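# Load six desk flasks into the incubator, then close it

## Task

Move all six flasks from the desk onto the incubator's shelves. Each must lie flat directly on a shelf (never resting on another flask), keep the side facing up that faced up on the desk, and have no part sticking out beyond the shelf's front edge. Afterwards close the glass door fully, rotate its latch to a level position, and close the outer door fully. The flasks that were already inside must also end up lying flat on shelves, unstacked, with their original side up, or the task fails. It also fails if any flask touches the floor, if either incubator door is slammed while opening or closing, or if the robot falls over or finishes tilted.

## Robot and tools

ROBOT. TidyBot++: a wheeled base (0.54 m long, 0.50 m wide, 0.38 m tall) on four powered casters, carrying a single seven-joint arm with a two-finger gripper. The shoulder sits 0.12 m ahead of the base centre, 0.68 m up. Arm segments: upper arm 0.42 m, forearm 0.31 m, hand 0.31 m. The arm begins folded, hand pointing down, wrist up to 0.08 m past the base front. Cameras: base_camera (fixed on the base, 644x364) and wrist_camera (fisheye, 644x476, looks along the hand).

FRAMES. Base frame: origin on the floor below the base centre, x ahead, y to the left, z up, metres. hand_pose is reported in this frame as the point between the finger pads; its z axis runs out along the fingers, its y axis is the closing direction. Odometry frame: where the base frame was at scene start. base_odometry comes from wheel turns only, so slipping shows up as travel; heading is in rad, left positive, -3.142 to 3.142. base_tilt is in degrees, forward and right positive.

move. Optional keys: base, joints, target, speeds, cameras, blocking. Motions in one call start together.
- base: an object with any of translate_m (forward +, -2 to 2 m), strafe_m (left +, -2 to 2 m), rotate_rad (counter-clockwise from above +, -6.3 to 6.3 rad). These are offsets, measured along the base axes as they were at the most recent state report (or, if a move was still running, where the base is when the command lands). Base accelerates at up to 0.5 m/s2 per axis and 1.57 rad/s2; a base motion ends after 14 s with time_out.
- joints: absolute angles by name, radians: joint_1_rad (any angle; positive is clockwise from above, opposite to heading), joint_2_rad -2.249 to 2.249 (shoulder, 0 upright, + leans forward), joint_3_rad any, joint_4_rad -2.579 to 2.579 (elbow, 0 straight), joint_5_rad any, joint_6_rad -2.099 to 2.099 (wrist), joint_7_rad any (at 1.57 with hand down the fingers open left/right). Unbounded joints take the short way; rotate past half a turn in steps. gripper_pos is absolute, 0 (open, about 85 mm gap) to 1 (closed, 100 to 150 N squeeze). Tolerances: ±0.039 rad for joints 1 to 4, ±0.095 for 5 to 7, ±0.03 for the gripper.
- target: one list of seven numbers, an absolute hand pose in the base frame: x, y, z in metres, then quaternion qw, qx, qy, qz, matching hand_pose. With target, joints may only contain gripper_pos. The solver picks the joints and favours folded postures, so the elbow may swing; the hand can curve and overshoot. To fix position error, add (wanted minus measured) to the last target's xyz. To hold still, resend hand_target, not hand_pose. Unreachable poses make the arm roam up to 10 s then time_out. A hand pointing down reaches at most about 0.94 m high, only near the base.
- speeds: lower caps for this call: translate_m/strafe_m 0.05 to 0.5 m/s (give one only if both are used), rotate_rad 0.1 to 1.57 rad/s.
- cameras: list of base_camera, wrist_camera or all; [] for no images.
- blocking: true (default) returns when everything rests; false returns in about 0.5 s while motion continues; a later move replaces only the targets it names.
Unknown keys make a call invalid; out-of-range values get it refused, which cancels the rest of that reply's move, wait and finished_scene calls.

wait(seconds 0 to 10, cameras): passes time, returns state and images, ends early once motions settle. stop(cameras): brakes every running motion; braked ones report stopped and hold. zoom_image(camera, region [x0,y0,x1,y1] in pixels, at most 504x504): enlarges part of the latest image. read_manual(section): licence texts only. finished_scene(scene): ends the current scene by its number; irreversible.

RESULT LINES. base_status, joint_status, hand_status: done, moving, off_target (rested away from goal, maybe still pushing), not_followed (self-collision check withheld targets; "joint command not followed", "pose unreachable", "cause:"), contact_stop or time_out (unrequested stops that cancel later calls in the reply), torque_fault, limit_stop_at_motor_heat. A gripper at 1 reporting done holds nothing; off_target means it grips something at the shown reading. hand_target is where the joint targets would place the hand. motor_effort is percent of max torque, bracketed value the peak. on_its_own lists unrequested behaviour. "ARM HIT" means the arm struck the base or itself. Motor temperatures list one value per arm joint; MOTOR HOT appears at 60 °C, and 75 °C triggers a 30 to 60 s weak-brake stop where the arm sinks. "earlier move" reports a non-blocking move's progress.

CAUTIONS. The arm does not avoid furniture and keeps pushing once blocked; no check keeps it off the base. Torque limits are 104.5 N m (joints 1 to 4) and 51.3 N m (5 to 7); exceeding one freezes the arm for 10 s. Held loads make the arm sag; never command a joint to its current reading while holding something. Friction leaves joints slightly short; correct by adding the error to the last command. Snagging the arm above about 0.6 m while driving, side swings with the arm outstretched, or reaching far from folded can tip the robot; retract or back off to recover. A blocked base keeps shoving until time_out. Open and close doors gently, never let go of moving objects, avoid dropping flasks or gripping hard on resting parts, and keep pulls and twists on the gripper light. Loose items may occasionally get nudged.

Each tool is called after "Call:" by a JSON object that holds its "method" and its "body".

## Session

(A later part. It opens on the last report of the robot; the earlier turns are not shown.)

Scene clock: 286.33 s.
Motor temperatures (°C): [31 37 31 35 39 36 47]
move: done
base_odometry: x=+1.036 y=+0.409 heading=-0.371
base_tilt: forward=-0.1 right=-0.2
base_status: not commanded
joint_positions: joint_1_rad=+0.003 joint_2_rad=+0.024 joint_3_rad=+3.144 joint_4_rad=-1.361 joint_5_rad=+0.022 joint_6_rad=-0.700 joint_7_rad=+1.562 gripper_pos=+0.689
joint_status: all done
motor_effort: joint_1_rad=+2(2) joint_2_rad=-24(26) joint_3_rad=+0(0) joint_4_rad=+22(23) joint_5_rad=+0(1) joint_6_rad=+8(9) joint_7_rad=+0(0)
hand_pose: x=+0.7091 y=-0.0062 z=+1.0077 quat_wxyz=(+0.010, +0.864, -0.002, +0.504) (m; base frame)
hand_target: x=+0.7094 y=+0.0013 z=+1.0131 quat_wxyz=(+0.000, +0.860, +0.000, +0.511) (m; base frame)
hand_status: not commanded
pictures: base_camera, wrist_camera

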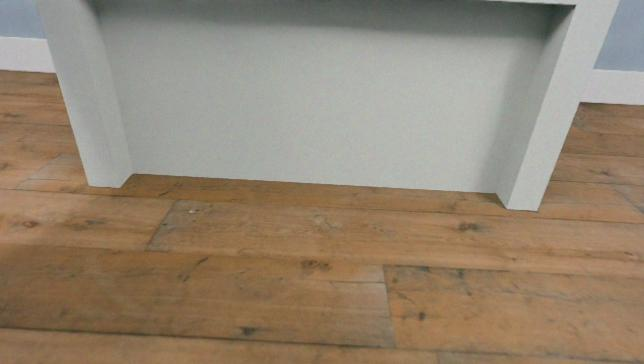

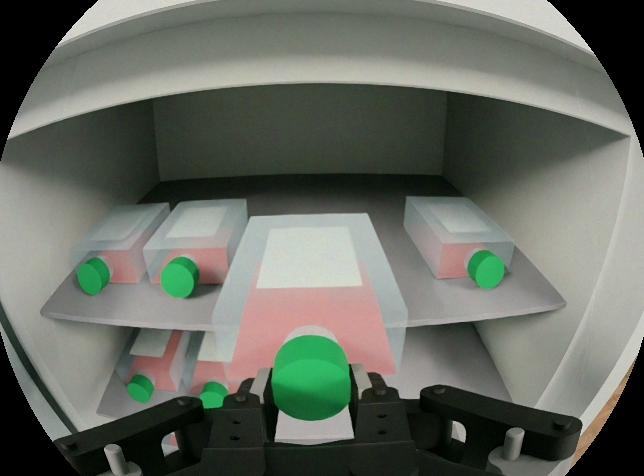

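Call:
{"method": "move", "body": {"base": {"translate_m": 0.06, "strafe_m": -0.015}, "speeds": {"translate_m": 0.15}, "cameras": []}}

Call:
{"method": "move", "body": {"joints": {"joint_2_rad": 0.02, "joint_4_rad": -1.405, "joint_6_rad": -0.645}}}

Scene clock: 288.20 s.
Motor temperatures (°C): [31 37 31 35 39 36 47]
move: done
base_odometry: x=+1.086 y=+0.374 heading=-0.371
base_tilt: forward=-0.1 right=-0.2
base_status: done
joint_positions: joint_1_rad=+0.003 joint_2_rad=+0.031 joint_3_rad=+3.144 joint_4_rad=-1.361 joint_5_rad=+0.022 joint_6_rad=-0.700 joint_7_rad=+1.562 gripper_pos=+0.689
joint_status: not commanded
motor_effort: joint_1_rad=+2(3) joint_2_rad=-25(28) joint_3_rad=+0(1) joint_4_rad=+21(23) joint_5_rad=+0(1) joint_6_rad=+8(9) joint_7_rad=+0(0)
hand_pose: x=+0.7113 y=-0.0062 z=+1.0037 quat_wxyz=(+0.010, +0.865, -0.002, +0.501) (m; base frame)
hand_target: x=+0.7094 y=+0.0013 z=+1.0131 quat_wxyz=(+0.000, +0.860, +0.000, +0.511) (m; base frame)
hand_status: not commanded
pictures: none
No camera images: "cameras" was empty.

Scene clock: 288.93 s.
Motor temperatures (°C): [31 37 31 35 39 36 47]
move: done
base_odometry: x=+1.086 y=+0.374 heading=-0.371
base_tilt: forward=-0.1 right=-0.2
base_status: not commanded
joint_positions: joint_1_rad=+0.003 joint_2_rad=+0.031 joint_3_rad=+3.144 joint_4_rad=-1.395 joint_5_rad=+0.022 joint_6_rad=-0.684 joint_7_rad=+1.562 gripper_pos=+0.689
joint_status: all done
motor_effort: joint_1_rad=+1(2) joint_2_rad=-25(26) joint_3_rad=+0(0) joint_4_rad=+22(23) joint_5_rad=+0(1) joint_6_rad=+8(9) joint_7_rad=+0(0)
hand_pose: x=+0.7102 y=-0.0061 z=+0.9882 quat_wxyz=(+0.010, +0.870, -0.002, +0.493) (m; base frame)
hand_target: x=+0.7117 y=+0.0013 z=+0.9991 quat_wxyz=(+0.000, +0.860, +0.000, +0.511) (m; base frame)
hand_status: not commanded
pictures: base_camera, wrist_camera

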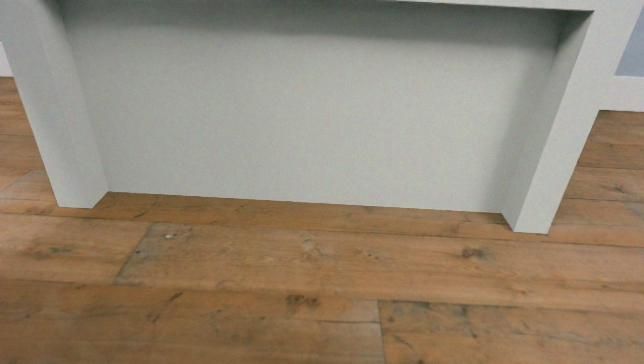

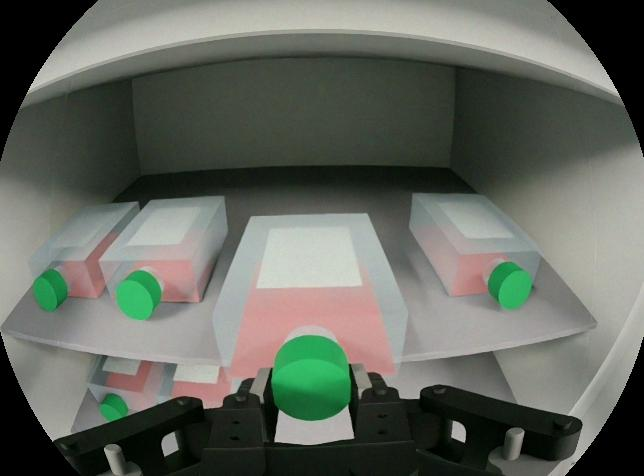

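Call:
{"method": "move", "body": {"base": {"translate_m": 0.085, "strafe_m": -0.004}, "speeds": {"translate_m": 0.12}}}

Scene clock: 290.40 s.
Motor temperatures (°C): [31 37 31 35 39 36 47]
move: done
base_odometry: x=+1.164 y=+0.339 heading=-0.371
base_tilt: forward=-0.1 right=-0.2
base_status: done
joint_positions: joint_1_rad=+0.003 joint_2_rad=+0.032 joint_3_rad=+3.144 joint_4_rad=-1.395 joint_5_rad=+0.022 joint_6_rad=-0.684 joint_7_rad=+1.562 gripper_pos=+0.689
joint_status: not commanded
motor_effort: joint_1_rad=+2(3) joint_2_rad=-25(28) joint_3_rad=+0(1) joint_4_rad=+21(23) joint_5_rad=+0(1) joint_6_rad=+8(9) joint_7_rad=+0(0)
hand_pose: x=+0.7106 y=-0.0060 z=+0.9875 quat_wxyz=(+0.009, +0.870, -0.002, +0.493) (m; base frame)
hand_target: x=+0.7117 y=+0.0013 z=+0.9991 quat_wxyz=(+0.000, +0.860, +0.000, +0.511) (m; base frame)
hand_status: not commanded
pictures: base_camera, wrist_camera

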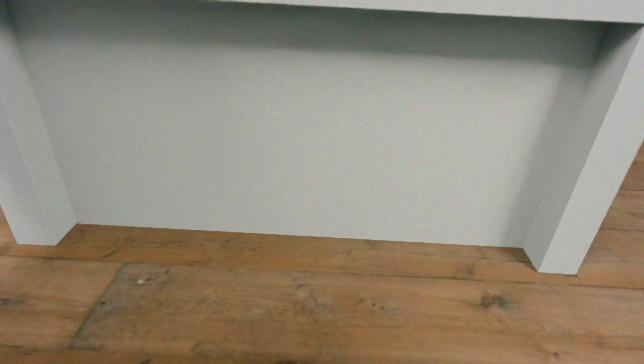

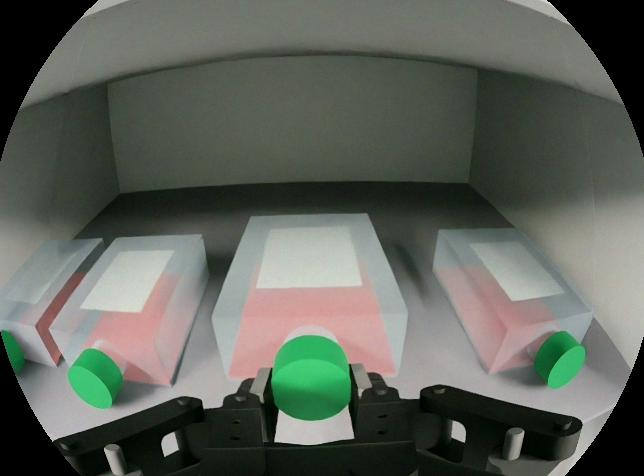

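Call:
{"method": "move", "body": {"base": {"translate_m": 0.018}, "speeds": {"translate_m": 0.1}, "joints": {"joint_4_rad": -1.43, "joint_6_rad": -0.61}, "cameras": []}}

Call:
{"method": "move", "body": {"joints": {"joint_2_rad": 0.02, "joint_4_rad": -1.46, "joint_6_rad": -0.58}}}

Scene clock: 291.40 s.
Motor temperatures (°C): [31 37 31 35 39 36 47]
move: done
base_odometry: x=+1.181 y=+0.332 heading=-0.371
base_tilt: forward=-0.1 right=-0.2
base_status: done
joint_positions: joint_1_rad=+0.003 joint_2_rad=+0.037 joint_3_rad=+3.144 joint_4_rad=-1.416 joint_5_rad=+0.022 joint_6_rad=-0.656 joint_7_rad=+1.562 gripper_pos=+0.689
joint_status: all done
motor_effort: joint_1_rad=+2(3) joint_2_rad=-26(30) joint_3_rad=+0(1) joint_4_rad=+22(23) joint_5_rad=+0(1) joint_6_rad=+8(9) joint_7_rad=+0(0)
hand_pose: x=+0.7142 y=-0.0059 z=+0.9798 quat_wxyz=(+0.009, +0.870, -0.002, +0.494) (m; base frame)
hand_target: x=+0.7143 y=+0.0013 z=+0.9941 quat_wxyz=(+0.000, +0.857, +0.000, +0.515) (m; base frame)
hand_status: not commanded
pictures: none
No camera images: "cameras" was empty.

Scene clock: 292.07 s.
Motor temperatures (°C): [31 37 31 35 39 36 47]
move: done
base_odometry: x=+1.181 y=+0.332 heading=-0.371
base_tilt: forward=-0.1 right=-0.2
base_status: not commanded
joint_positions: joint_1_rad=+0.003 joint_2_rad=+0.037 joint_3_rad=+3.144 joint_4_rad=-1.447 joint_5_rad=+0.022 joint_6_rad=-0.630 joint_7_rad=+1.562 gripper_pos=+0.689
joint_status: all done
motor_effort: joint_1_rad=+1(2) joint_2_rad=-25(26) joint_3_rad=+0(0) joint_4_rad=+21(23) joint_5_rad=+0(1) joint_6_rad=+8(9) joint_7_rad=+0(0)
hand_pose: x=+0.7143 y=-0.0058 z=+0.9685 quat_wxyz=(+0.009, +0.871, -0.001, +0.491) (m; base frame)
hand_target: x=+0.7153 y=+0.0013 z=+0.9847 quat_wxyz=(+0.000, +0.857, +0.000, +0.515) (m; base frame)
hand_status: not commanded
pictures: base_camera, wrist_camera

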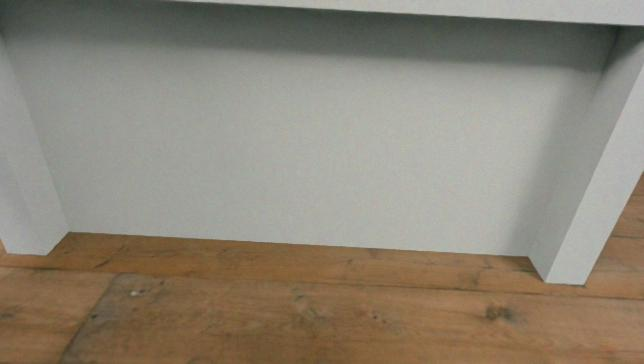

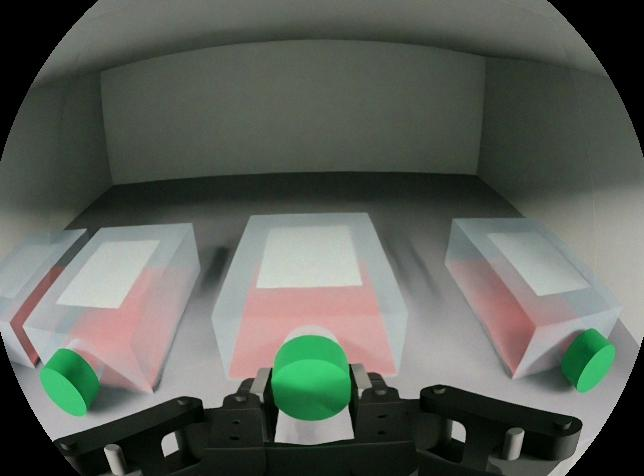

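Call:
{"method": "move", "body": {}}

Scene clock: 294.73 s.
Motor temperatures (°C): [31 37 31 35 39 36 47]
base_odometry: x=+1.181 y=+0.332 heading=-0.371
base_tilt: forward=-0.1 right=-0.2
base_status: not commanded
joint_positions: joint_1_rad=+0.003 joint_2_rad=+0.037 joint_3_rad=+3.144 joint_4_rad=-1.447 joint_5_rad=+0.022 joint_6_rad=-0.630 joint_7_rad=+1.562 gripper_pos=+0.689
joint_status: all done
motor_effort: joint_1_rad=+1(2) joint_2_rad=-25(26) joint_3_rad=+0(0) joint_4_rad=+21(23) joint_5_rad=+0(1) joint_6_rad=+8(9) joint_7_rad=+0(0)
hand_pose: x=+0.7143 y=-0.0058 z=+0.9685 quat_wxyz=(+0.009, +0.871, -0.001, +0.491) (m; base frame)
hand_target: x=+0.7153 y=+0.0013 z=+0.9847 quat_wxyz=(+0.000, +0.857, +0.000, +0.515) (m; base frame)
hand_status: not commanded
pictures: base_camera, wrist_camera

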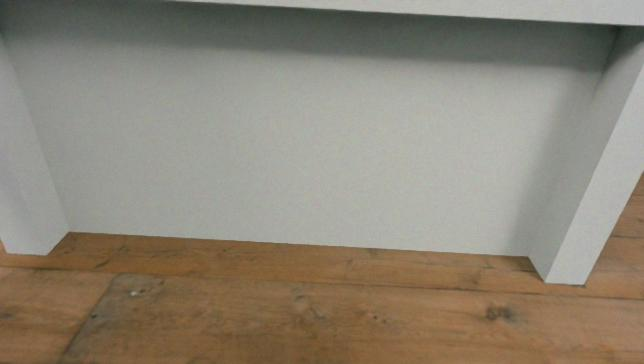

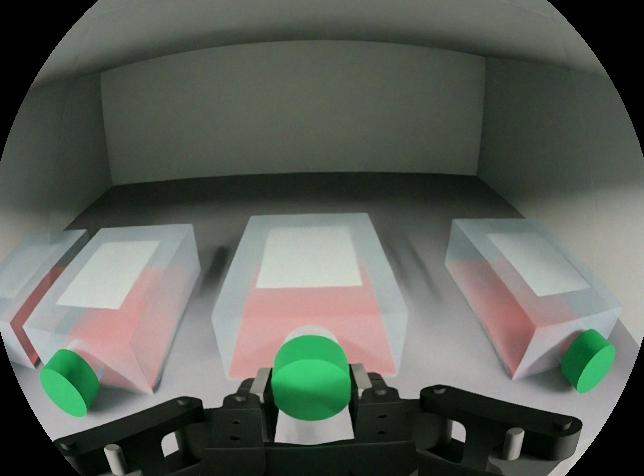

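Call:
{"method": "move", "body": {"joints": {"joint_4_rad":-1.475,"joint_6_rad":-0.565}, "cameras": []}}

Call:
{"method": "move", "body": {"joints": {"joint_4_rad":-1.49,"joint_6_rad":-0.55}, "cameras": ["wrist_camera"]}}

Scene clock: 295.47 s.
Motor temperatures (°C): [31 37 31 35 39 36 47]
move: done
base_odometry: x=+1.181 y=+0.332 heading=-0.371
base_tilt: forward=-0.1 right=-0.2
base_status: not commanded
joint_positions: joint_1_rad=+0.003 joint_2_rad=+0.037 joint_3_rad=+3.144 joint_4_rad=-1.458 joint_5_rad=+0.022 joint_6_rad=-0.614 joint_7_rad=+1.562 gripper_pos=+0.689
joint_status: all done
motor_effort: joint_1_rad=+1(2) joint_2_rad=-24(25) joint_3_rad=+0(0) joint_4_rad=+21(22) joint_5_rad=+0(1) joint_6_rad=+7(8) joint_7_rad=+0(0)
hand_pose: x=+0.7155 y=-0.0057 z=+0.9666 quat_wxyz=(+0.009, +0.870, -0.001, +0.494) (m; base frame)
hand_target: x=+0.7157 y=+0.0013 z=+0.9800 quat_wxyz=(+0.000, +0.857, +0.000, +0.515) (m; base frame)
hand_status: not commanded
pictures: none
No camera images: "cameras" was empty.

Scene clock: 296.03 s.
Motor temperatures (°C): [31 37 31 35 39 36 47]
move: done
base_odometry: x=+1.181 y=+0.332 heading=-0.371
base_tilt: forward=-0.1 right=-0.2
base_status: not commanded
joint_positions: joint_1_rad=+0.003 joint_2_rad=+0.037 joint_3_rad=+3.144 joint_4_rad=-1.469 joint_5_rad=+0.022 joint_6_rad=-0.596 joint_7_rad=+1.562 gripper_pos=+0.689
joint_status: all done
motor_effort: joint_1_rad=+1(2) joint_2_rad=-23(24) joint_3_rad=+0(0) joint_4_rad=+21(21) joint_5_rad=+0(1) joint_6_rad=+7(8) joint_7_rad=+0(0)
hand_pose: x=+0.7167 y=-0.0056 z=+0.9647 quat_wxyz=(+0.009, +0.868, -0.001, +0.496) (m; base frame)
hand_target: x=+0.7160 y=+0.0013 z=+0.9753 quat_wxyz=(+0.000, +0.857, +0.000, +0.515) (m; base frame)
hand_status: not commanded
pictures: wrist_camera

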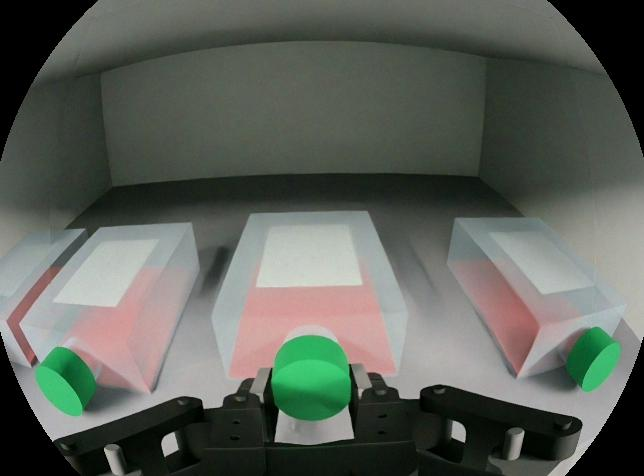

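Call:
{"method": "move", "body": {"joints": {"joint_4_rad":-1.505,"joint_6_rad":-0.535}, "cameras": []}}

Call:
{"method": "move", "body": {"joints": {"joint_4_rad":-1.52,"joint_6_rad":-0.52}, "cameras": ["wrist_camera"]}}

Scene clock: 296.73 s.
Motor temperatures (°C): [31 37 31 35 39 36 47]
move: done
base_odometry: x=+1.181 y=+0.332 heading=-0.371
base_tilt: forward=-0.1 right=-0.2
base_status: not commanded
joint_positions: joint_1_rad=+0.003 joint_2_rad=+0.037 joint_3_rad=+3.144 joint_4_rad=-1.481 joint_5_rad=+0.022 joint_6_rad=-0.578 joint_7_rad=+1.562 gripper_pos=+0.689
joint_status: all done
motor_effort: joint_1_rad=+2(2) joint_2_rad=-22(23) joint_3_rad=+0(0) joint_4_rad=+20(21) joint_5_rad=+0(1) joint_6_rad=+6(8) joint_7_rad=+0(0)
hand_pose: x=+0.7177 y=-0.0055 z=+0.9628 quat_wxyz=(+0.009, +0.866, -0.001, +0.499) (m; base frame)
hand_target: x=+0.7162 y=+0.0013 z=+0.9706 quat_wxyz=(+0.000, +0.857, +0.000, +0.515) (m; base frame)
hand_status: not commanded
pictures: none
No camera images: "cameras" was empty.

Scene clock: 297.30 s.
Motor temperatures (°C): [31 37 31 35 39 36 47]
move: done
base_odometry: x=+1.181 y=+0.332 heading=-0.371
base_tilt: forward=-0.1 right=-0.2
base_status: not commanded
joint_positions: joint_1_rad=+0.003 joint_2_rad=+0.035 joint_3_rad=+3.144 joint_4_rad=-1.494 joint_5_rad=+0.022 joint_6_rad=-0.561 joint_7_rad=+1.562 gripper_pos=+0.689
joint_status: all done
motor_effort: joint_1_rad=+1(2) joint_2_rad=-22(22) joint_3_rad=+0(1) joint_4_rad=+20(21) joint_5_rad=+0(1) joint_6_rad=+6(7) joint_7_rad=+0(0)
hand_pose: x=+0.7182 y=-0.0054 z=+0.9611 quat_wxyz=(+0.009, +0.865, -0.001, +0.502) (m; base frame)
hand_target: x=+0.7164 y=+0.0013 z=+0.9659 quat_wxyz=(+0.000, +0.857, +0.000, +0.515) (m; base frame)
hand_status: not commanded
pictures: wrist_camera

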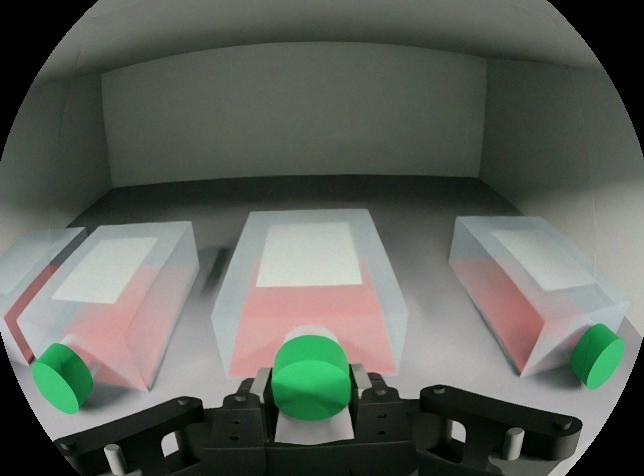

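Call:
{"method": "move", "body": {"joints": {"joint_4_rad":-1.54,"joint_6_rad":-0.50}, "cameras": []}}

Call:
{"method": "move", "body": {"joints": {"joint_4_rad":-1.56,"joint_6_rad":-0.48}, "cameras": ["wrist_camera"]}}

Scene clock: 298.23 s.
Motor temperatures (°C): [31 37 31 35 39 36 47]
move: done
base_odometry: x=+1.181 y=+0.332 heading=-0.371
base_tilt: forward=-0.1 right=-0.2
base_status: not commanded
joint_positions: joint_1_rad=+0.003 joint_2_rad=+0.032 joint_3_rad=+3.144 joint_4_rad=-1.512 joint_5_rad=+0.022 joint_6_rad=-0.538 joint_7_rad=+1.562 gripper_pos=+0.689
joint_status: all done
motor_effort: joint_1_rad=+0(1) joint_2_rad=-21(22) joint_3_rad=+0(1) joint_4_rad=+19(20) joint_5_rad=-1(1) joint_6_rad=+6(7) joint_7_rad=+0(1)
hand_pose: x=+0.7182 y=-0.0053 z=+0.9591 quat_wxyz=(+0.009, +0.863, -0.001, +0.506) (m; base frame)
hand_target: x=+0.7165 y=+0.0013 z=+0.9596 quat_wxyz=(+0.000, +0.857, +0.000, +0.515) (m; base frame)
hand_status: not commanded
pictures: none
No camera images: "cameras" was empty.

Scene clock: 298.83 s.
Motor temperatures (°C): [31 37 31 35 39 36 47]
move: done
base_odometry: x=+1.181 y=+0.332 heading=-0.371
base_tilt: forward=-0.1 right=-0.2
base_status: not commanded
joint_positions: joint_1_rad=+0.003 joint_2_rad=+0.028 joint_3_rad=+3.144 joint_4_rad=-1.529 joint_5_rad=+0.022 joint_6_rad=-0.515 joint_7_rad=+1.562 gripper_pos=+0.689
joint_status: all done
motor_effort: joint_1_rad=+1(1) joint_2_rad=-21(21) joint_3_rad=-1(2) joint_4_rad=+19(20) joint_5_rad=+0(1) joint_6_rad=+5(7) joint_7_rad=+0(0)
hand_pose: x=+0.7181 y=-0.0051 z=+0.9574 quat_wxyz=(+0.009, +0.860, +0.000, +0.510) (m; base frame)
hand_target: x=+0.7165 y=+0.0013 z=+0.9533 quat_wxyz=(+0.000, +0.857, +0.000, +0.515) (m; base frame)
hand_status: not commanded
pictures: wrist_camera

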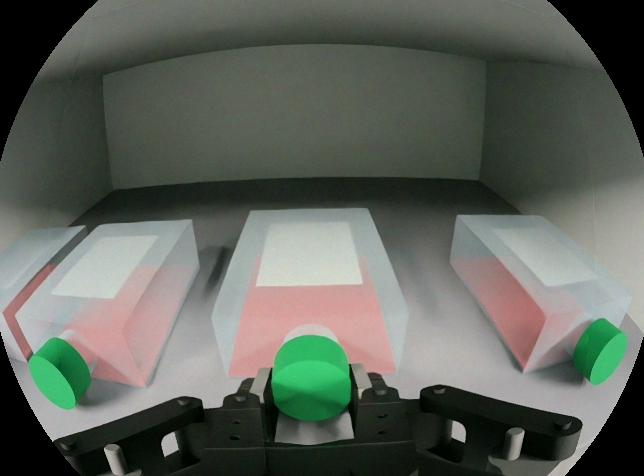

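Call:
{"method": "move", "body": {"joints": {"gripper_pos":0.5}, "cameras": ["wrist_camera"]}}

Call:
{"method": "move", "body": {"base": {"translate_m":-0.08}, "speeds": {"translate_m":0.1}, "cameras": ["wrist_camera"]}}

Scene clock: 300.00 s.
Motor temperatures (°C): [31 37 31 35 39 36 47]
move: done
base_odometry: x=+1.181 y=+0.332 heading=-0.371
base_tilt: forward=-0.1 right=-0.2
base_status: not commanded
joint_positions: joint_1_rad=+0.003 joint_2_rad=+0.028 joint_3_rad=+3.144 joint_4_rad=-1.531 joint_5_rad=+0.022 joint_6_rad=-0.515 joint_7_rad=+1.562 gripper_pos=+0.500
joint_status: all done
motor_effort: joint_1_rad=+1(1) joint_2_rad=-22(24) joint_3_rad=+0(1) joint_4_rad=+19(21) joint_5_rad=+0(1) joint_6_rad=+6(7) joint_7_rad=+0(0)
hand_pose: x=+0.7178 y=-0.0051 z=+0.9563 quat_wxyz=(+0.009, +0.861, +0.000, +0.509) (m; base frame)
hand_target: x=+0.7165 y=+0.0013 z=+0.9533 quat_wxyz=(+0.000, +0.857, +0.000, +0.515) (m; base frame)
hand_status: not commanded
pictures: wrist_camera

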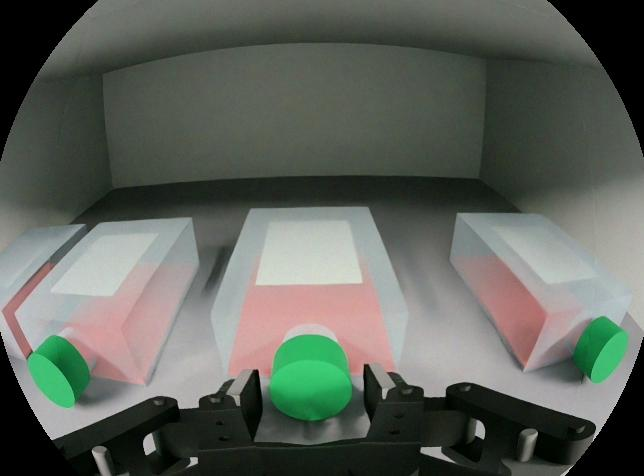

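Scene clock: 301.30 s.
Motor temperatures (°C): [31 37 31 35 39 36 47]
move: done
base_odometry: x=+1.107 y=+0.361 heading=-0.371
base_tilt: forward=-0.1 right=-0.2
base_status: done
joint_positions: joint_1_rad=+0.003 joint_2_rad=+0.026 joint_3_rad=+3.144 joint_4_rad=-1.542 joint_5_rad=+0.022 joint_6_rad=-0.512 joint_7_rad=+1.562 gripper_pos=+0.500
joint_status: not commanded
motor_effort: joint_1_rad=+1(2) joint_2_rad=-24(27) joint_3_rad=+0(1) joint_4_rad=+21(22) joint_5_rad=+0(1) joint_6_rad=+8(8) joint_7_rad=+0(0)
hand_pose: x=+0.7160 y=-0.0051 z=+0.9517 quat_wxyz=(+0.009, +0.862, +0.000, +0.506) (m; base frame)
hand_target: x=+0.7165 y=+0.0013 z=+0.9533 quat_wxyz=(+0.000, +0.857, +0.000, +0.515) (m; base frame)
hand_status: not commanded
pictures: wrist_camera

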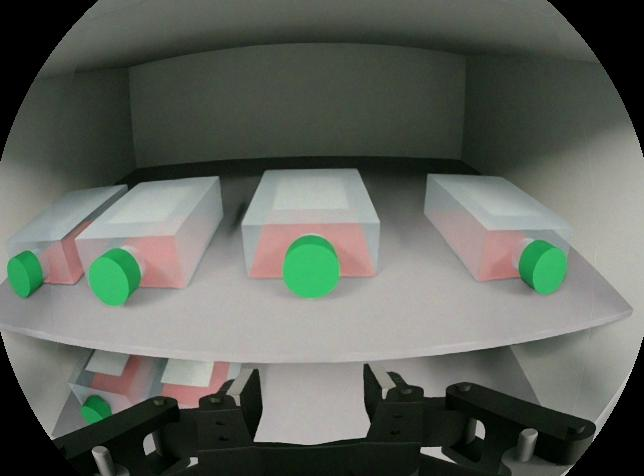

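Call:
{"method": "move", "body": {"base": {"translate_m":-1.25}, "joints": {"joint_2_rad":-0.084,"joint_4_rad":-0.97,"joint_6_rad":-1.4,"gripper_pos":0.2}, "cameras": []}}

Scene clock: 305.43 s.
Motor temperatures (°C): [31 37 31 35 39 36 47]
move: done
base_odometry: x=-0.058 y=+0.814 heading=-0.371
base_tilt: forward=-0.1 right=-0.2
base_status: done
joint_positions: joint_1_rad=+0.003 joint_2_rad=-0.080 joint_3_rad=+3.144 joint_4_rad=-0.971 joint_5_rad=+0.022 joint_6_rad=-1.352 joint_7_rad=+1.562 gripper_pos=+0.200
joint_status: all done
motor_effort: joint_1_rad=+1(3) joint_2_rad=-15(28) joint_3_rad=+0(1) joint_4_rad=+17(22) joint_5_rad=+0(1) joint_6_rad=+7(8) joint_7_rad=+0(0)
hand_pose: x=+0.5734 y=-0.0078 z=+1.1050 quat_wxyz=(+0.010, +0.901, -0.009, +0.434) (m; base frame)
hand_target: x=+0.5622 y=+0.0013 z=+1.0958 quat_wxyz=(+0.000, +0.910, +0.000, +0.415) (m; base frame)
hand_status: not commanded
pictures: none
No camera images: "cameras" was empty.

Call:
{"method": "move", "body": {"base": {"rotate_rad":1.669}, "cameras": []}}

Call:
{"method": "move", "body": {"base": {"translate_m":0.70,"strafe_m":0.17}}}

Scene clock: 308.00 s.
Motor temperatures (°C): [31 37 31 35 39 36 47]
move: done
base_odometry: x=-0.058 y=+0.814 heading=+1.297
base_tilt: forward=-0.1 right=-0.2
base_status: done
joint_positions: joint_1_rad=-0.001 joint_2_rad=-0.080 joint_3_rad=+3.141 joint_4_rad=-0.971 joint_5_rad=+0.022 joint_6_rad=-1.353 joint_7_rad=+1.562 gripper_pos=+0.200
joint_status: not commanded
motor_effort: joint_1_rad=+2(3) joint_2_rad=-15(19) joint_3_rad=+0(2) joint_4_rad=+17(18) joint_5_rad=+0(1) joint_6_rad=+7(7) joint_7_rad=+0(0)
hand_pose: x=+0.5735 y=-0.0046 z=+1.1049 quat_wxyz=(+0.009, +0.901, -0.006, +0.434) (m; base frame)
hand_target: x=+0.5622 y=+0.0013 z=+1.0958 quat_wxyz=(+0.000, +0.910, +0.000, +0.415) (m; base frame)
hand_status: not commanded
pictures: none
No camera images: "cameras" was empty.

Scene clock: 310.80 s.
Motor temperatures (°C): [31 37 31 35 39 36 47]
move: done
base_odometry: x=-0.033 y=+1.534 heading=+1.298
base_tilt: forward=-0.1 right=-0.2
base_status: done
joint_positions: joint_1_rad=-0.001 joint_2_rad=-0.079 joint_3_rad=+3.141 joint_4_rad=-0.970 joint_5_rad=+0.022 joint_6_rad=-1.354 joint_7_rad=+1.562 gripper_pos=+0.200
joint_status: not commanded
motor_effort: joint_1_rad=+1(2) joint_2_rad=-15(19) joint_3_rad=+0(1) joint_4_rad=+17(18) joint_5_rad=-1(1) joint_6_rad=+7(7) joint_7_rad=+0(0)
hand_pose: x=+0.5736 y=-0.0046 z=+1.1045 quat_wxyz=(+0.009, +0.901, -0.006, +0.433) (m; base frame)
hand_target: x=+0.5622 y=+0.0013 z=+1.0958 quat_wxyz=(+0.000, +0.910, +0.000, +0.415) (m; base frame)
hand_status: not commanded
pictures: base_camera, wrist_camera

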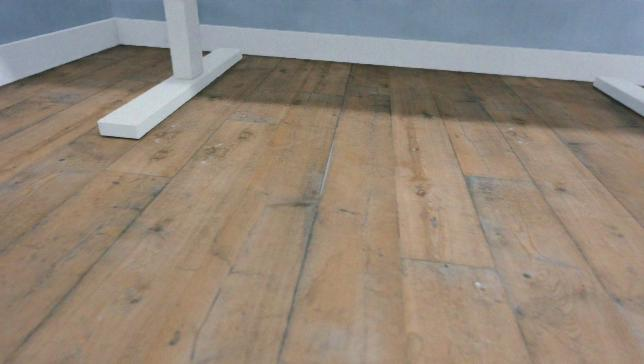

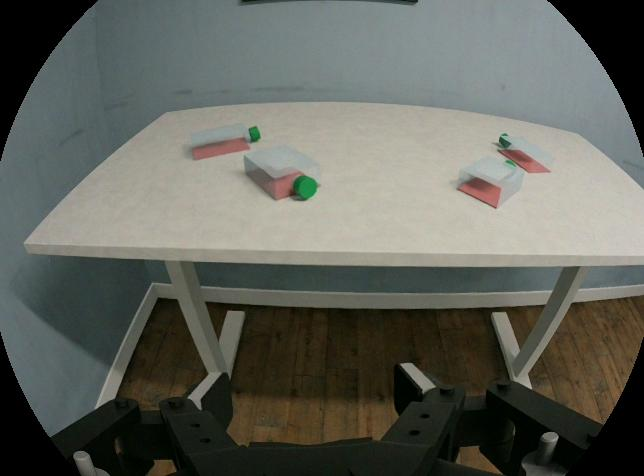

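Call:
{"method": "move", "body": {"base": {"translate_m":0.334,"strafe_m":-0.514,"rotate_rad":0.66}}}

Scene clock: 314.40 s.
Motor temperatures (°C): [31 37 31 35 39 36 47]
move: done
base_odometry: x=+0.553 y=+1.717 heading=+1.958
base_tilt: forward=-0.1 right=-0.2
base_status: done
joint_positions: joint_1_rad=+0.000 joint_2_rad=-0.079 joint_3_rad=+3.142 joint_4_rad=-0.970 joint_5_rad=+0.022 joint_6_rad=-1.354 joint_7_rad=+1.562 gripper_pos=+0.200
joint_status: not commanded
motor_effort: joint_1_rad=+2(5) joint_2_rad=-15(18) joint_3_rad=+0(3) joint_4_rad=+17(18) joint_5_rad=+0(2) joint_6_rad=+7(7) joint_7_rad=+0(0)
hand_pose: x=+0.5736 y=-0.0058 z=+1.1045 quat_wxyz=(+0.009, +0.901, -0.007, +0.433) (m; base frame)
hand_target: x=+0.5622 y=+0.0013 z=+1.0958 quat_wxyz=(+0.000, +0.910, +0.000, +0.415) (m; base frame)
hand_status: not commanded
pictures: base_camera, wrist_camera

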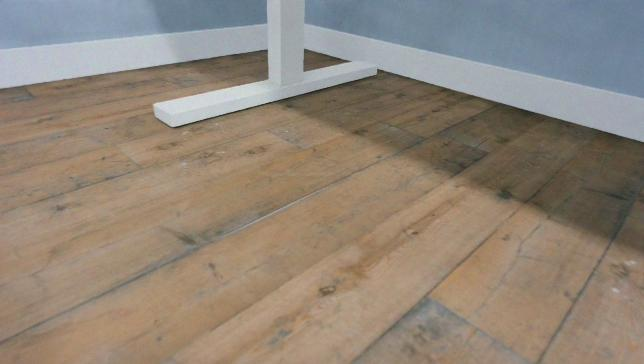

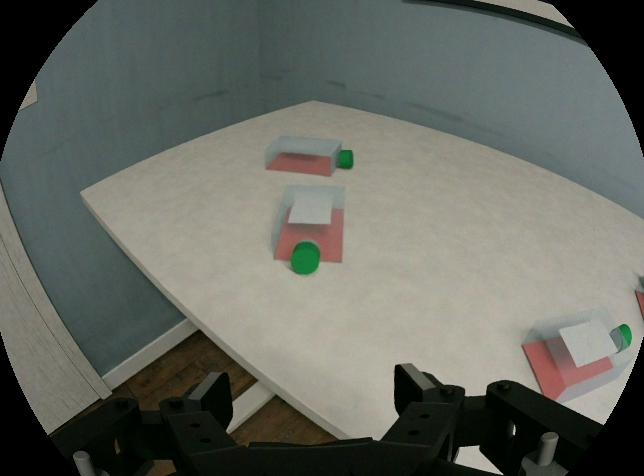

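Call:
{"method": "move", "body": {"joints": {"joint_2_rad":0.02,"joint_4_rad":-1.43,"joint_6_rad":-0.61,"gripper_pos":0}, "cameras": ["wrist_camera"]}}

Scene clock: 316.67 s.
Motor temperatures (°C): [31 37 31 35 39 36 47]
move: done
base_odometry: x=+0.553 y=+1.717 heading=+1.958
base_tilt: forward=-0.1 right=-0.2
base_status: not commanded
joint_positions: joint_1_rad=+0.000 joint_2_rad=+0.016 joint_3_rad=+3.142 joint_4_rad=-1.412 joint_5_rad=+0.022 joint_6_rad=-0.663 joint_7_rad=+1.562 gripper_pos=+0.000
joint_status: all done
motor_effort: joint_1_rad=+1(2) joint_2_rad=-23(25) joint_3_rad=+0(1) joint_4_rad=+21(23) joint_5_rad=+0(1) joint_6_rad=+7(8) joint_7_rad=+0(0)
hand_pose: x=+0.7071 y=-0.0036 z=+0.9923 quat_wxyz=(+0.008, +0.865, +0.000, +0.501) (m; base frame)
hand_target: x=+0.7143 y=+0.0013 z=+0.9941 quat_wxyz=(+0.000, +0.857, +0.000, +0.515) (m; base frame)
hand_status: not commanded
pictures: wrist_camera

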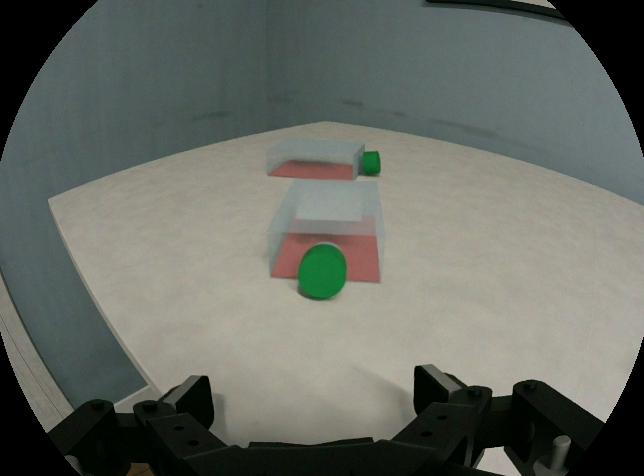

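Call:
{"method": "move", "body": {"base": {"translate_m":0.02,"strafe_m":0.092,"rotate_rad":-0.12}, "joints": {"joint_4_rad":-1.45,"joint_6_rad":-0.59,"gripper_pos":0.3}, "cameras": ["wrist_camera"]}}

Scene clock: 318.20 s.
Motor temperatures (°C): [31 37 31 35 39 36 47]
move: done
base_odometry: x=+0.460 y=+1.701 heading=+1.837
base_tilt: forward=-0.1 right=-0.2
base_status: done
joint_positions: joint_1_rad=-0.002 joint_2_rad=+0.017 joint_3_rad=+3.141 joint_4_rad=-1.431 joint_5_rad=+0.022 joint_6_rad=-0.638 joint_7_rad=+1.562 gripper_pos=+0.300
joint_status: all done
motor_effort: joint_1_rad=+2(4) joint_2_rad=-23(25) joint_3_rad=+0(3) joint_4_rad=+20(22) joint_5_rad=+0(1) joint_6_rad=+7(8) joint_7_rad=+0(0)
hand_pose: x=+0.7089 y=-0.0009 z=+0.9876 quat_wxyz=(+0.007, +0.864, +0.002, +0.504) (m; base frame)
hand_target: x=+0.7150 y=+0.0013 z=+0.9878 quat_wxyz=(+0.000, +0.857, +0.000, +0.515) (m; base frame)
hand_status: not commanded
pictures: wrist_camera

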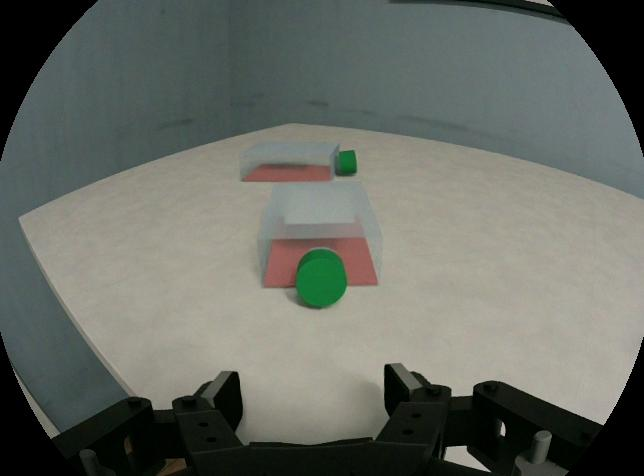

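Call:
{"method": "move", "body": {"base": {"translate_m":0.06,"strafe_m":-0.006}, "joints": {"joint_4_rad":-1.488,"joint_6_rad":-0.555,"joint_2_rad":0.02}, "cameras": ["wrist_camera"]}}

Scene clock: 319.63 s.
Motor temperatures (°C): [31 37 31 35 39 36 47]
move: done
base_odometry: x=+0.449 y=+1.761 heading=+1.838
base_tilt: forward=-0.1 right=-0.2
base_status: done
joint_positions: joint_1_rad=-0.002 joint_2_rad=+0.021 joint_3_rad=+3.141 joint_4_rad=-1.470 joint_5_rad=+0.022 joint_6_rad=-0.599 joint_7_rad=+1.562 gripper_pos=+0.300
joint_status: all done
motor_effort: joint_1_rad=+2(3) joint_2_rad=-23(26) joint_3_rad=+0(1) joint_4_rad=+20(22) joint_5_rad=-1(1) joint_6_rad=+7(8) joint_7_rad=+0(0)
hand_pose: x=+0.7114 y=-0.0007 z=+0.9729 quat_wxyz=(+0.007, +0.865, +0.002, +0.502) (m; base frame)
hand_target: x=+0.7155 y=+0.0013 z=+0.9751 quat_wxyz=(+0.000, +0.858, +0.000, +0.514) (m; base frame)
hand_status: not commanded
pictures: wrist_camera

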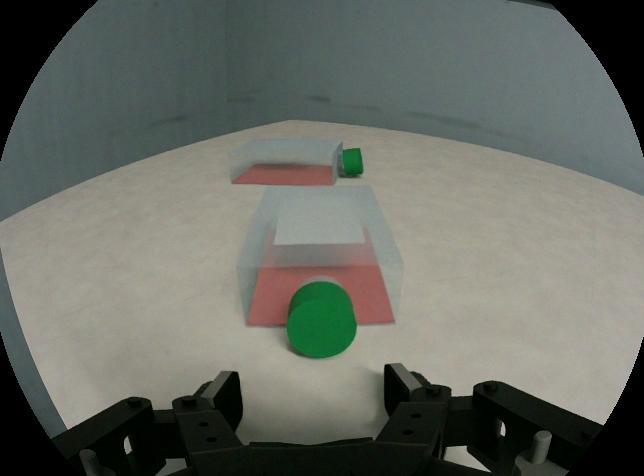

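Call:
{"method": "move", "body": {"base": {"translate_m":0.037,"strafe_m":-0.005}, "speeds": {"translate_m":0.1}, "cameras": []}}

Call:
{"method": "move", "body": {"joints": {"gripper_pos":0.6}, "cameras": ["wrist_camera"]}}

Scene clock: 320.83 s.
Motor temperatures (°C): [31 37 31 35 39 36 47]
move: done
base_odometry: x=+0.444 y=+1.798 heading=+1.838
base_tilt: forward=-0.1 right=-0.2
base_status: done
joint_positions: joint_1_rad=-0.002 joint_2_rad=+0.021 joint_3_rad=+3.141 joint_4_rad=-1.470 joint_5_rad=+0.022 joint_6_rad=-0.598 joint_7_rad=+1.562 gripper_pos=+0.300
joint_status: not commanded
motor_effort: joint_1_rad=+1(3) joint_2_rad=-24(26) joint_3_rad=+0(2) joint_4_rad=+21(21) joint_5_rad=+0(1) joint_6_rad=+7(8) joint_7_rad=+0(0)
hand_pose: x=+0.7118 y=-0.0007 z=+0.9731 quat_wxyz=(+0.007, +0.865, +0.002, +0.502) (m; base frame)
hand_target: x=+0.7155 y=+0.0013 z=+0.9751 quat_wxyz=(+0.000, +0.858, +0.000, +0.514) (m; base frame)
hand_status: not commanded
pictures: none
No camera images: "cameras" was empty.

Scene clock: 321.53 s.
Motor temperatures (°C): [31 37 31 35 39 36 47]
move: done
base_odometry: x=+0.444 y=+1.798 heading=+1.838
base_tilt: forward=-0.1 right=-0.2
base_status: not commanded
joint_positions: joint_1_rad=-0.002 joint_2_rad=+0.021 joint_3_rad=+3.141 joint_4_rad=-1.470 joint_5_rad=+0.022 joint_6_rad=-0.592 joint_7_rad=+1.562 gripper_pos=+0.600
joint_status: all done
motor_effort: joint_1_rad=+2(2) joint_2_rad=-21(23) joint_3_rad=+0(1) joint_4_rad=+19(21) joint_5_rad=+0(1) joint_6_rad=+6(7) joint_7_rad=+0(0)
hand_pose: x=+0.7127 y=-0.0006 z=+0.9747 quat_wxyz=(+0.007, +0.863, +0.002, +0.505) (m; base frame)
hand_target: x=+0.7155 y=+0.0013 z=+0.9751 quat_wxyz=(+0.000, +0.858, +0.000, +0.514) (m; base frame)
hand_status: not commanded
pictures: wrist_camera

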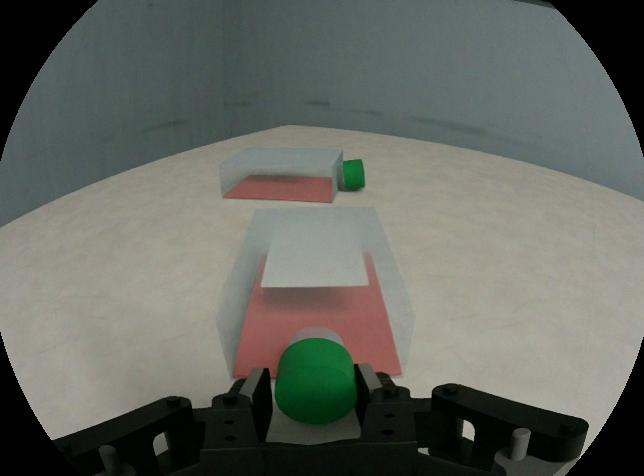

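Good. Grip and lift.

Call:
{"method": "move", "body": {"joints": {"gripper_pos":0.85}, "cameras": []}}

Call:
{"method": "move", "body": {"joints": {"joint_2_rad":0.018,"joint_4_rad":-1.285,"joint_6_rad":-0.755}, "cameras": ["wrist_camera"]}}

Scene clock: 322.40 s.
Motor temperatures (°C): [31 37 31 35 39 36 47]
move: off_target
base_odometry: x=+0.444 y=+1.798 heading=+1.838
base_tilt: forward=-0.1 right=-0.2
base_status: not commanded
joint_positions: joint_1_rad=-0.002 joint_2_rad=+0.021 joint_3_rad=+3.141 joint_4_rad=-1.470 joint_5_rad=+0.022 joint_6_rad=-0.590 joint_7_rad=+1.562 gripper_pos=+0.686
joint_status: gripper_pos off_target (ended at +0.686, target +0.850)
motor_effort: joint_1_rad=+2(2) joint_2_rad=-21(21) joint_3_rad=+0(0) joint_4_rad=+18(19) joint_5_rad=-1(1) joint_6_rad=+6(6) joint_7_rad=+0(1)
hand_pose: x=+0.7129 y=-0.0006 z=+0.9751 quat_wxyz=(+0.007, +0.863, +0.002, +0.505) (m; base frame)
hand_target: x=+0.7155 y=+0.0013 z=+0.9751 quat_wxyz=(+0.000, +0.858, +0.000, +0.514) (m; base frame)
hand_status: not commanded
pictures: none
No camera images: "cameras" was empty.

Scene clock: 323.63 s.
Motor temperatures (°C): [31 37 31 35 39 36 47]
move: done
base_odometry: x=+0.444 y=+1.798 heading=+1.838
base_tilt: forward=-0.1 right=-0.2
base_status: not commanded
joint_positions: joint_1_rad=-0.002 joint_2_rad=+0.026 joint_3_rad=+3.141 joint_4_rad=-1.288 joint_5_rad=+0.022 joint_6_rad=-0.709 joint_7_rad=+1.562 gripper_pos=+0.686
joint_status: all done
motor_effort: joint_1_rad=+2(2) joint_2_rad=-24(27) joint_3_rad=+0(1) joint_4_rad=+21(23) joint_5_rad=-1(1) joint_6_rad=+8(9) joint_7_rad=+0(0)
hand_pose: x=+0.7141 y=-0.0012 z=+1.0461 quat_wxyz=(+0.007, +0.848, +0.001, +0.530) (m; base frame)
hand_target: x=+0.7048 y=+0.0013 z=+1.0399 quat_wxyz=(+0.000, +0.857, +0.000, +0.516) (m; base frame)
hand_status: not commanded
pictures: wrist_camera

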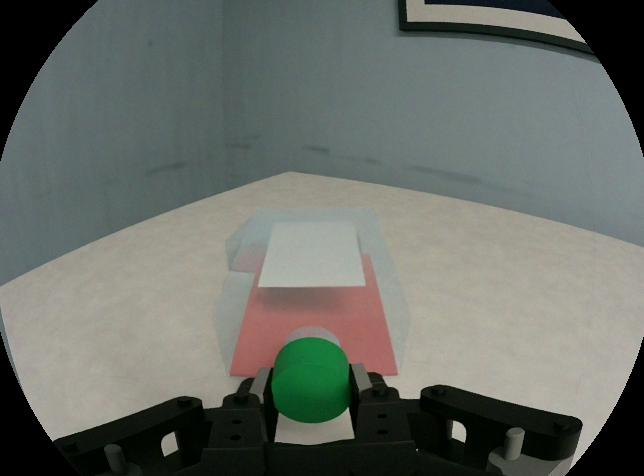

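Call:
{"method": "move", "body": {"base": {"translate_m":-0.4}, "cameras": []}}

Call:
{"method": "move", "body": {"base": {"translate_m":0.05,"strafe_m":0.4}, "cameras": []}}

Call:
{"method": "move", "body": {"base": {"rotate_rad":-2.208}, "speeds": {"rotate_rad":1.1}, "cameras": ["wrist_camera"]}}

Scene clock: 326.90 s.
Motor temperatures (°C): [31 37 31 35 39 36 47]
move: done
base_odometry: x=+0.550 y=+1.412 heading=+1.838
base_tilt: forward=-0.1 right=-0.2
base_status: done
joint_positions: joint_1_rad=-0.002 joint_2_rad=+0.023 joint_3_rad=+3.141 joint_4_rad=-1.287 joint_5_rad=+0.022 joint_6_rad=-0.714 joint_7_rad=+1.562 gripper_pos=+0.686
joint_status: not commanded
motor_effort: joint_1_rad=+2(3) joint_2_rad=-25(29) joint_3_rad=+0(1) joint_4_rad=+21(22) joint_5_rad=+0(1) joint_6_rad=+9(9) joint_7_rad=+0(0)
hand_pose: x=+0.7121 y=-0.0013 z=+1.0473 quat_wxyz=(+0.007, +0.848, +0.001, +0.530) (m; base frame)
hand_target: x=+0.7048 y=+0.0013 z=+1.0399 quat_wxyz=(+0.000, +0.857, +0.000, +0.516) (m; base frame)
hand_status: not commanded
pictures: none
No camera images: "cameras" was empty.

Scene clock: 329.07 s.
Motor temperatures (°C): [31 37 31 35 39 36 47]
move: done
base_odometry: x=+0.151 y=+1.354 heading=+1.839
base_tilt: forward=-0.1 right=-0.2
base_status: done
joint_positions: joint_1_rad=-0.004 joint_2_rad=+0.023 joint_3_rad=+3.139 joint_4_rad=-1.287 joint_5_rad=+0.022 joint_6_rad=-0.714 joint_7_rad=+1.562 gripper_pos=+0.686
joint_status: not commanded
motor_effort: joint_1_rad=+1(5) joint_2_rad=-24(27) joint_3_rad=+0(3) joint_4_rad=+21(22) joint_5_rad=+0(1) joint_6_rad=+8(9) joint_7_rad=+0(0)
hand_pose: x=+0.7121 y=+0.0013 z=+1.0472 quat_wxyz=(+0.006, +0.848, +0.003, +0.530) (m; base frame)
hand_target: x=+0.7048 y=+0.0013 z=+1.0399 quat_wxyz=(+0.000, +0.857, +0.000, +0.516) (m; base frame)
hand_status: not commanded
pictures: none
No camera images: "cameras" was empty.

Scene clock: 332.07 s.
Motor temperatures (°C): [31 37 31 35 39 36 46]
move: done
base_odometry: x=+0.151 y=+1.354 heading=-0.368
base_tilt: forward=-0.1 right=-0.2
base_status: done
joint_positions: joint_1_rad=+0.002 joint_2_rad=+0.023 joint_3_rad=+3.142 joint_4_rad=-1.287 joint_5_rad=+0.022 joint_6_rad=-0.714 joint_7_rad=+1.562 gripper_pos=+0.686
joint_status: not commanded
motor_effort: joint_1_rad=+2(5) joint_2_rad=-24(27) joint_3_rad=+0(3) joint_4_rad=+21(22) joint_5_rad=+0(2) joint_6_rad=+8(9) joint_7_rad=+0(0)
hand_pose: x=+0.7121 y=-0.0045 z=+1.0472 quat_wxyz=(+0.009, +0.848, -0.001, +0.530) (m; base frame)
hand_target: x=+0.7048 y=+0.0013 z=+1.0399 quat_wxyz=(+0.000, +0.857, +0.000, +0.516) (m; base frame)
hand_status: not commanded
pictures: wrist_camera

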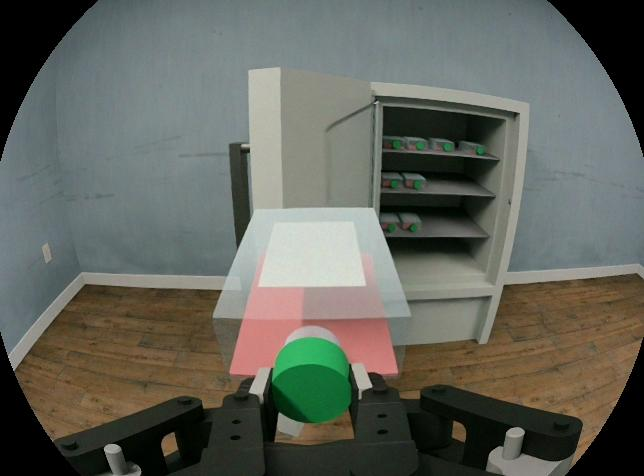

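Call:
{"method": "move", "body": {"base": {"translate_m":0.5,"strafe_m":-0.69}, "joints": {"joint_2_rad":0.065,"joint_4_rad":-1.87,"joint_6_rad":-0.09}}}

Scene clock: 336.90 s.
Motor temperatures (°C): [31 37 31 35 39 36 46]
move: done
base_odometry: x=+0.369 y=+0.530 heading=-0.369
base_tilt: forward=-0.1 right=-0.2
base_status: done
joint_positions: joint_1_rad=+0.001 joint_2_rad=+0.062 joint_3_rad=+3.142 joint_4_rad=-1.853 joint_5_rad=+0.022 joint_6_rad=-0.145 joint_7_rad=+1.562 gripper_pos=+0.686
joint_status: all done
motor_effort: joint_1_rad=+1(4) joint_2_rad=-25(27) joint_3_rad=+0(2) joint_4_rad=+21(24) joint_5_rad=+0(1) joint_6_rad=+8(9) joint_7_rad=+0(0)
hand_pose: x=+0.7157 y=-0.0002 z=+0.8492 quat_wxyz=(+0.005, +0.857, +0.004, +0.515) (m; base frame)
hand_target: x=+0.7198 y=+0.0014 z=+0.8531 quat_wxyz=(+0.000, +0.848, +0.000, +0.530) (m; base frame)
hand_status: not commanded
pictures: base_camera, wrist_camera

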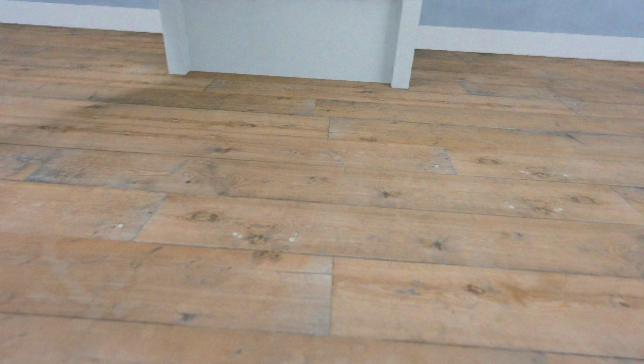

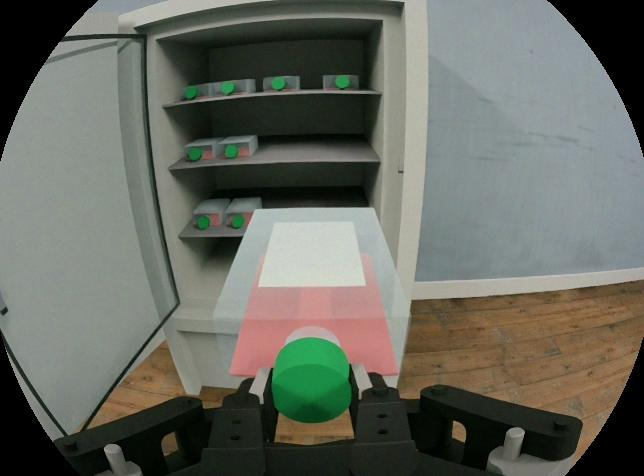

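Call:
{"method": "move", "body": {"base": {"translate_m":0.51,"rotate_rad":-0.01}, "joints": {"joint_2_rad":0.07,"joint_4_rad":-1.903,"joint_6_rad":-0.075}}}

Scene clock: 340.00 s.
Motor temperatures (°C): [31 37 31 35 39 36 46]
move: done
base_odometry: x=+0.845 y=+0.346 heading=-0.380
base_tilt: forward=-0.1 right=-0.2
base_status: done
joint_positions: joint_1_rad=+0.000 joint_2_rad=+0.075 joint_3_rad=+3.142 joint_4_rad=-1.893 joint_5_rad=+0.022 joint_6_rad=-0.125 joint_7_rad=+1.562 gripper_pos=+0.686
joint_status: all done
motor_effort: joint_1_rad=+1(4) joint_2_rad=-25(28) joint_3_rad=+0(2) joint_4_rad=+20(22) joint_5_rad=+0(1) joint_6_rad=+8(10) joint_7_rad=+0(0)
hand_pose: x=+0.7101 y=+0.0001 z=+0.8242 quat_wxyz=(+0.005, +0.866, +0.005, +0.500) (m; base frame)
hand_target: x=+0.7142 y=+0.0014 z=+0.8355 quat_wxyz=(+0.000, +0.854, +0.000, +0.520) (m; base frame)
hand_status: not commanded
pictures: base_camera, wrist_camera

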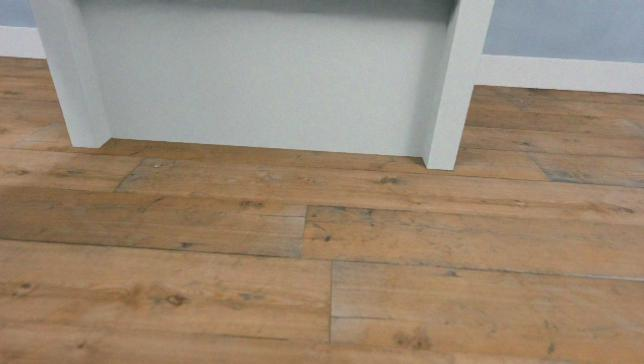

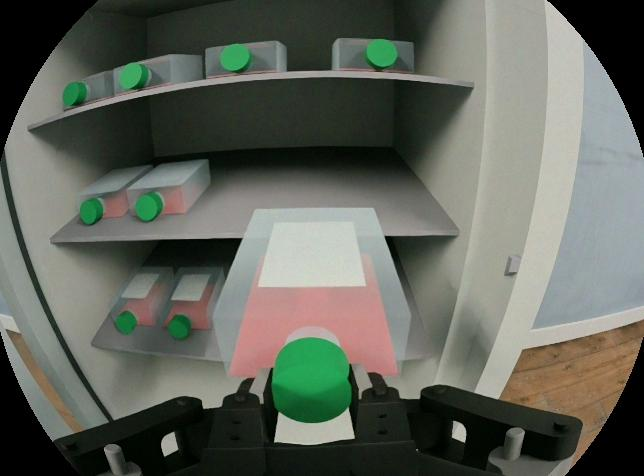

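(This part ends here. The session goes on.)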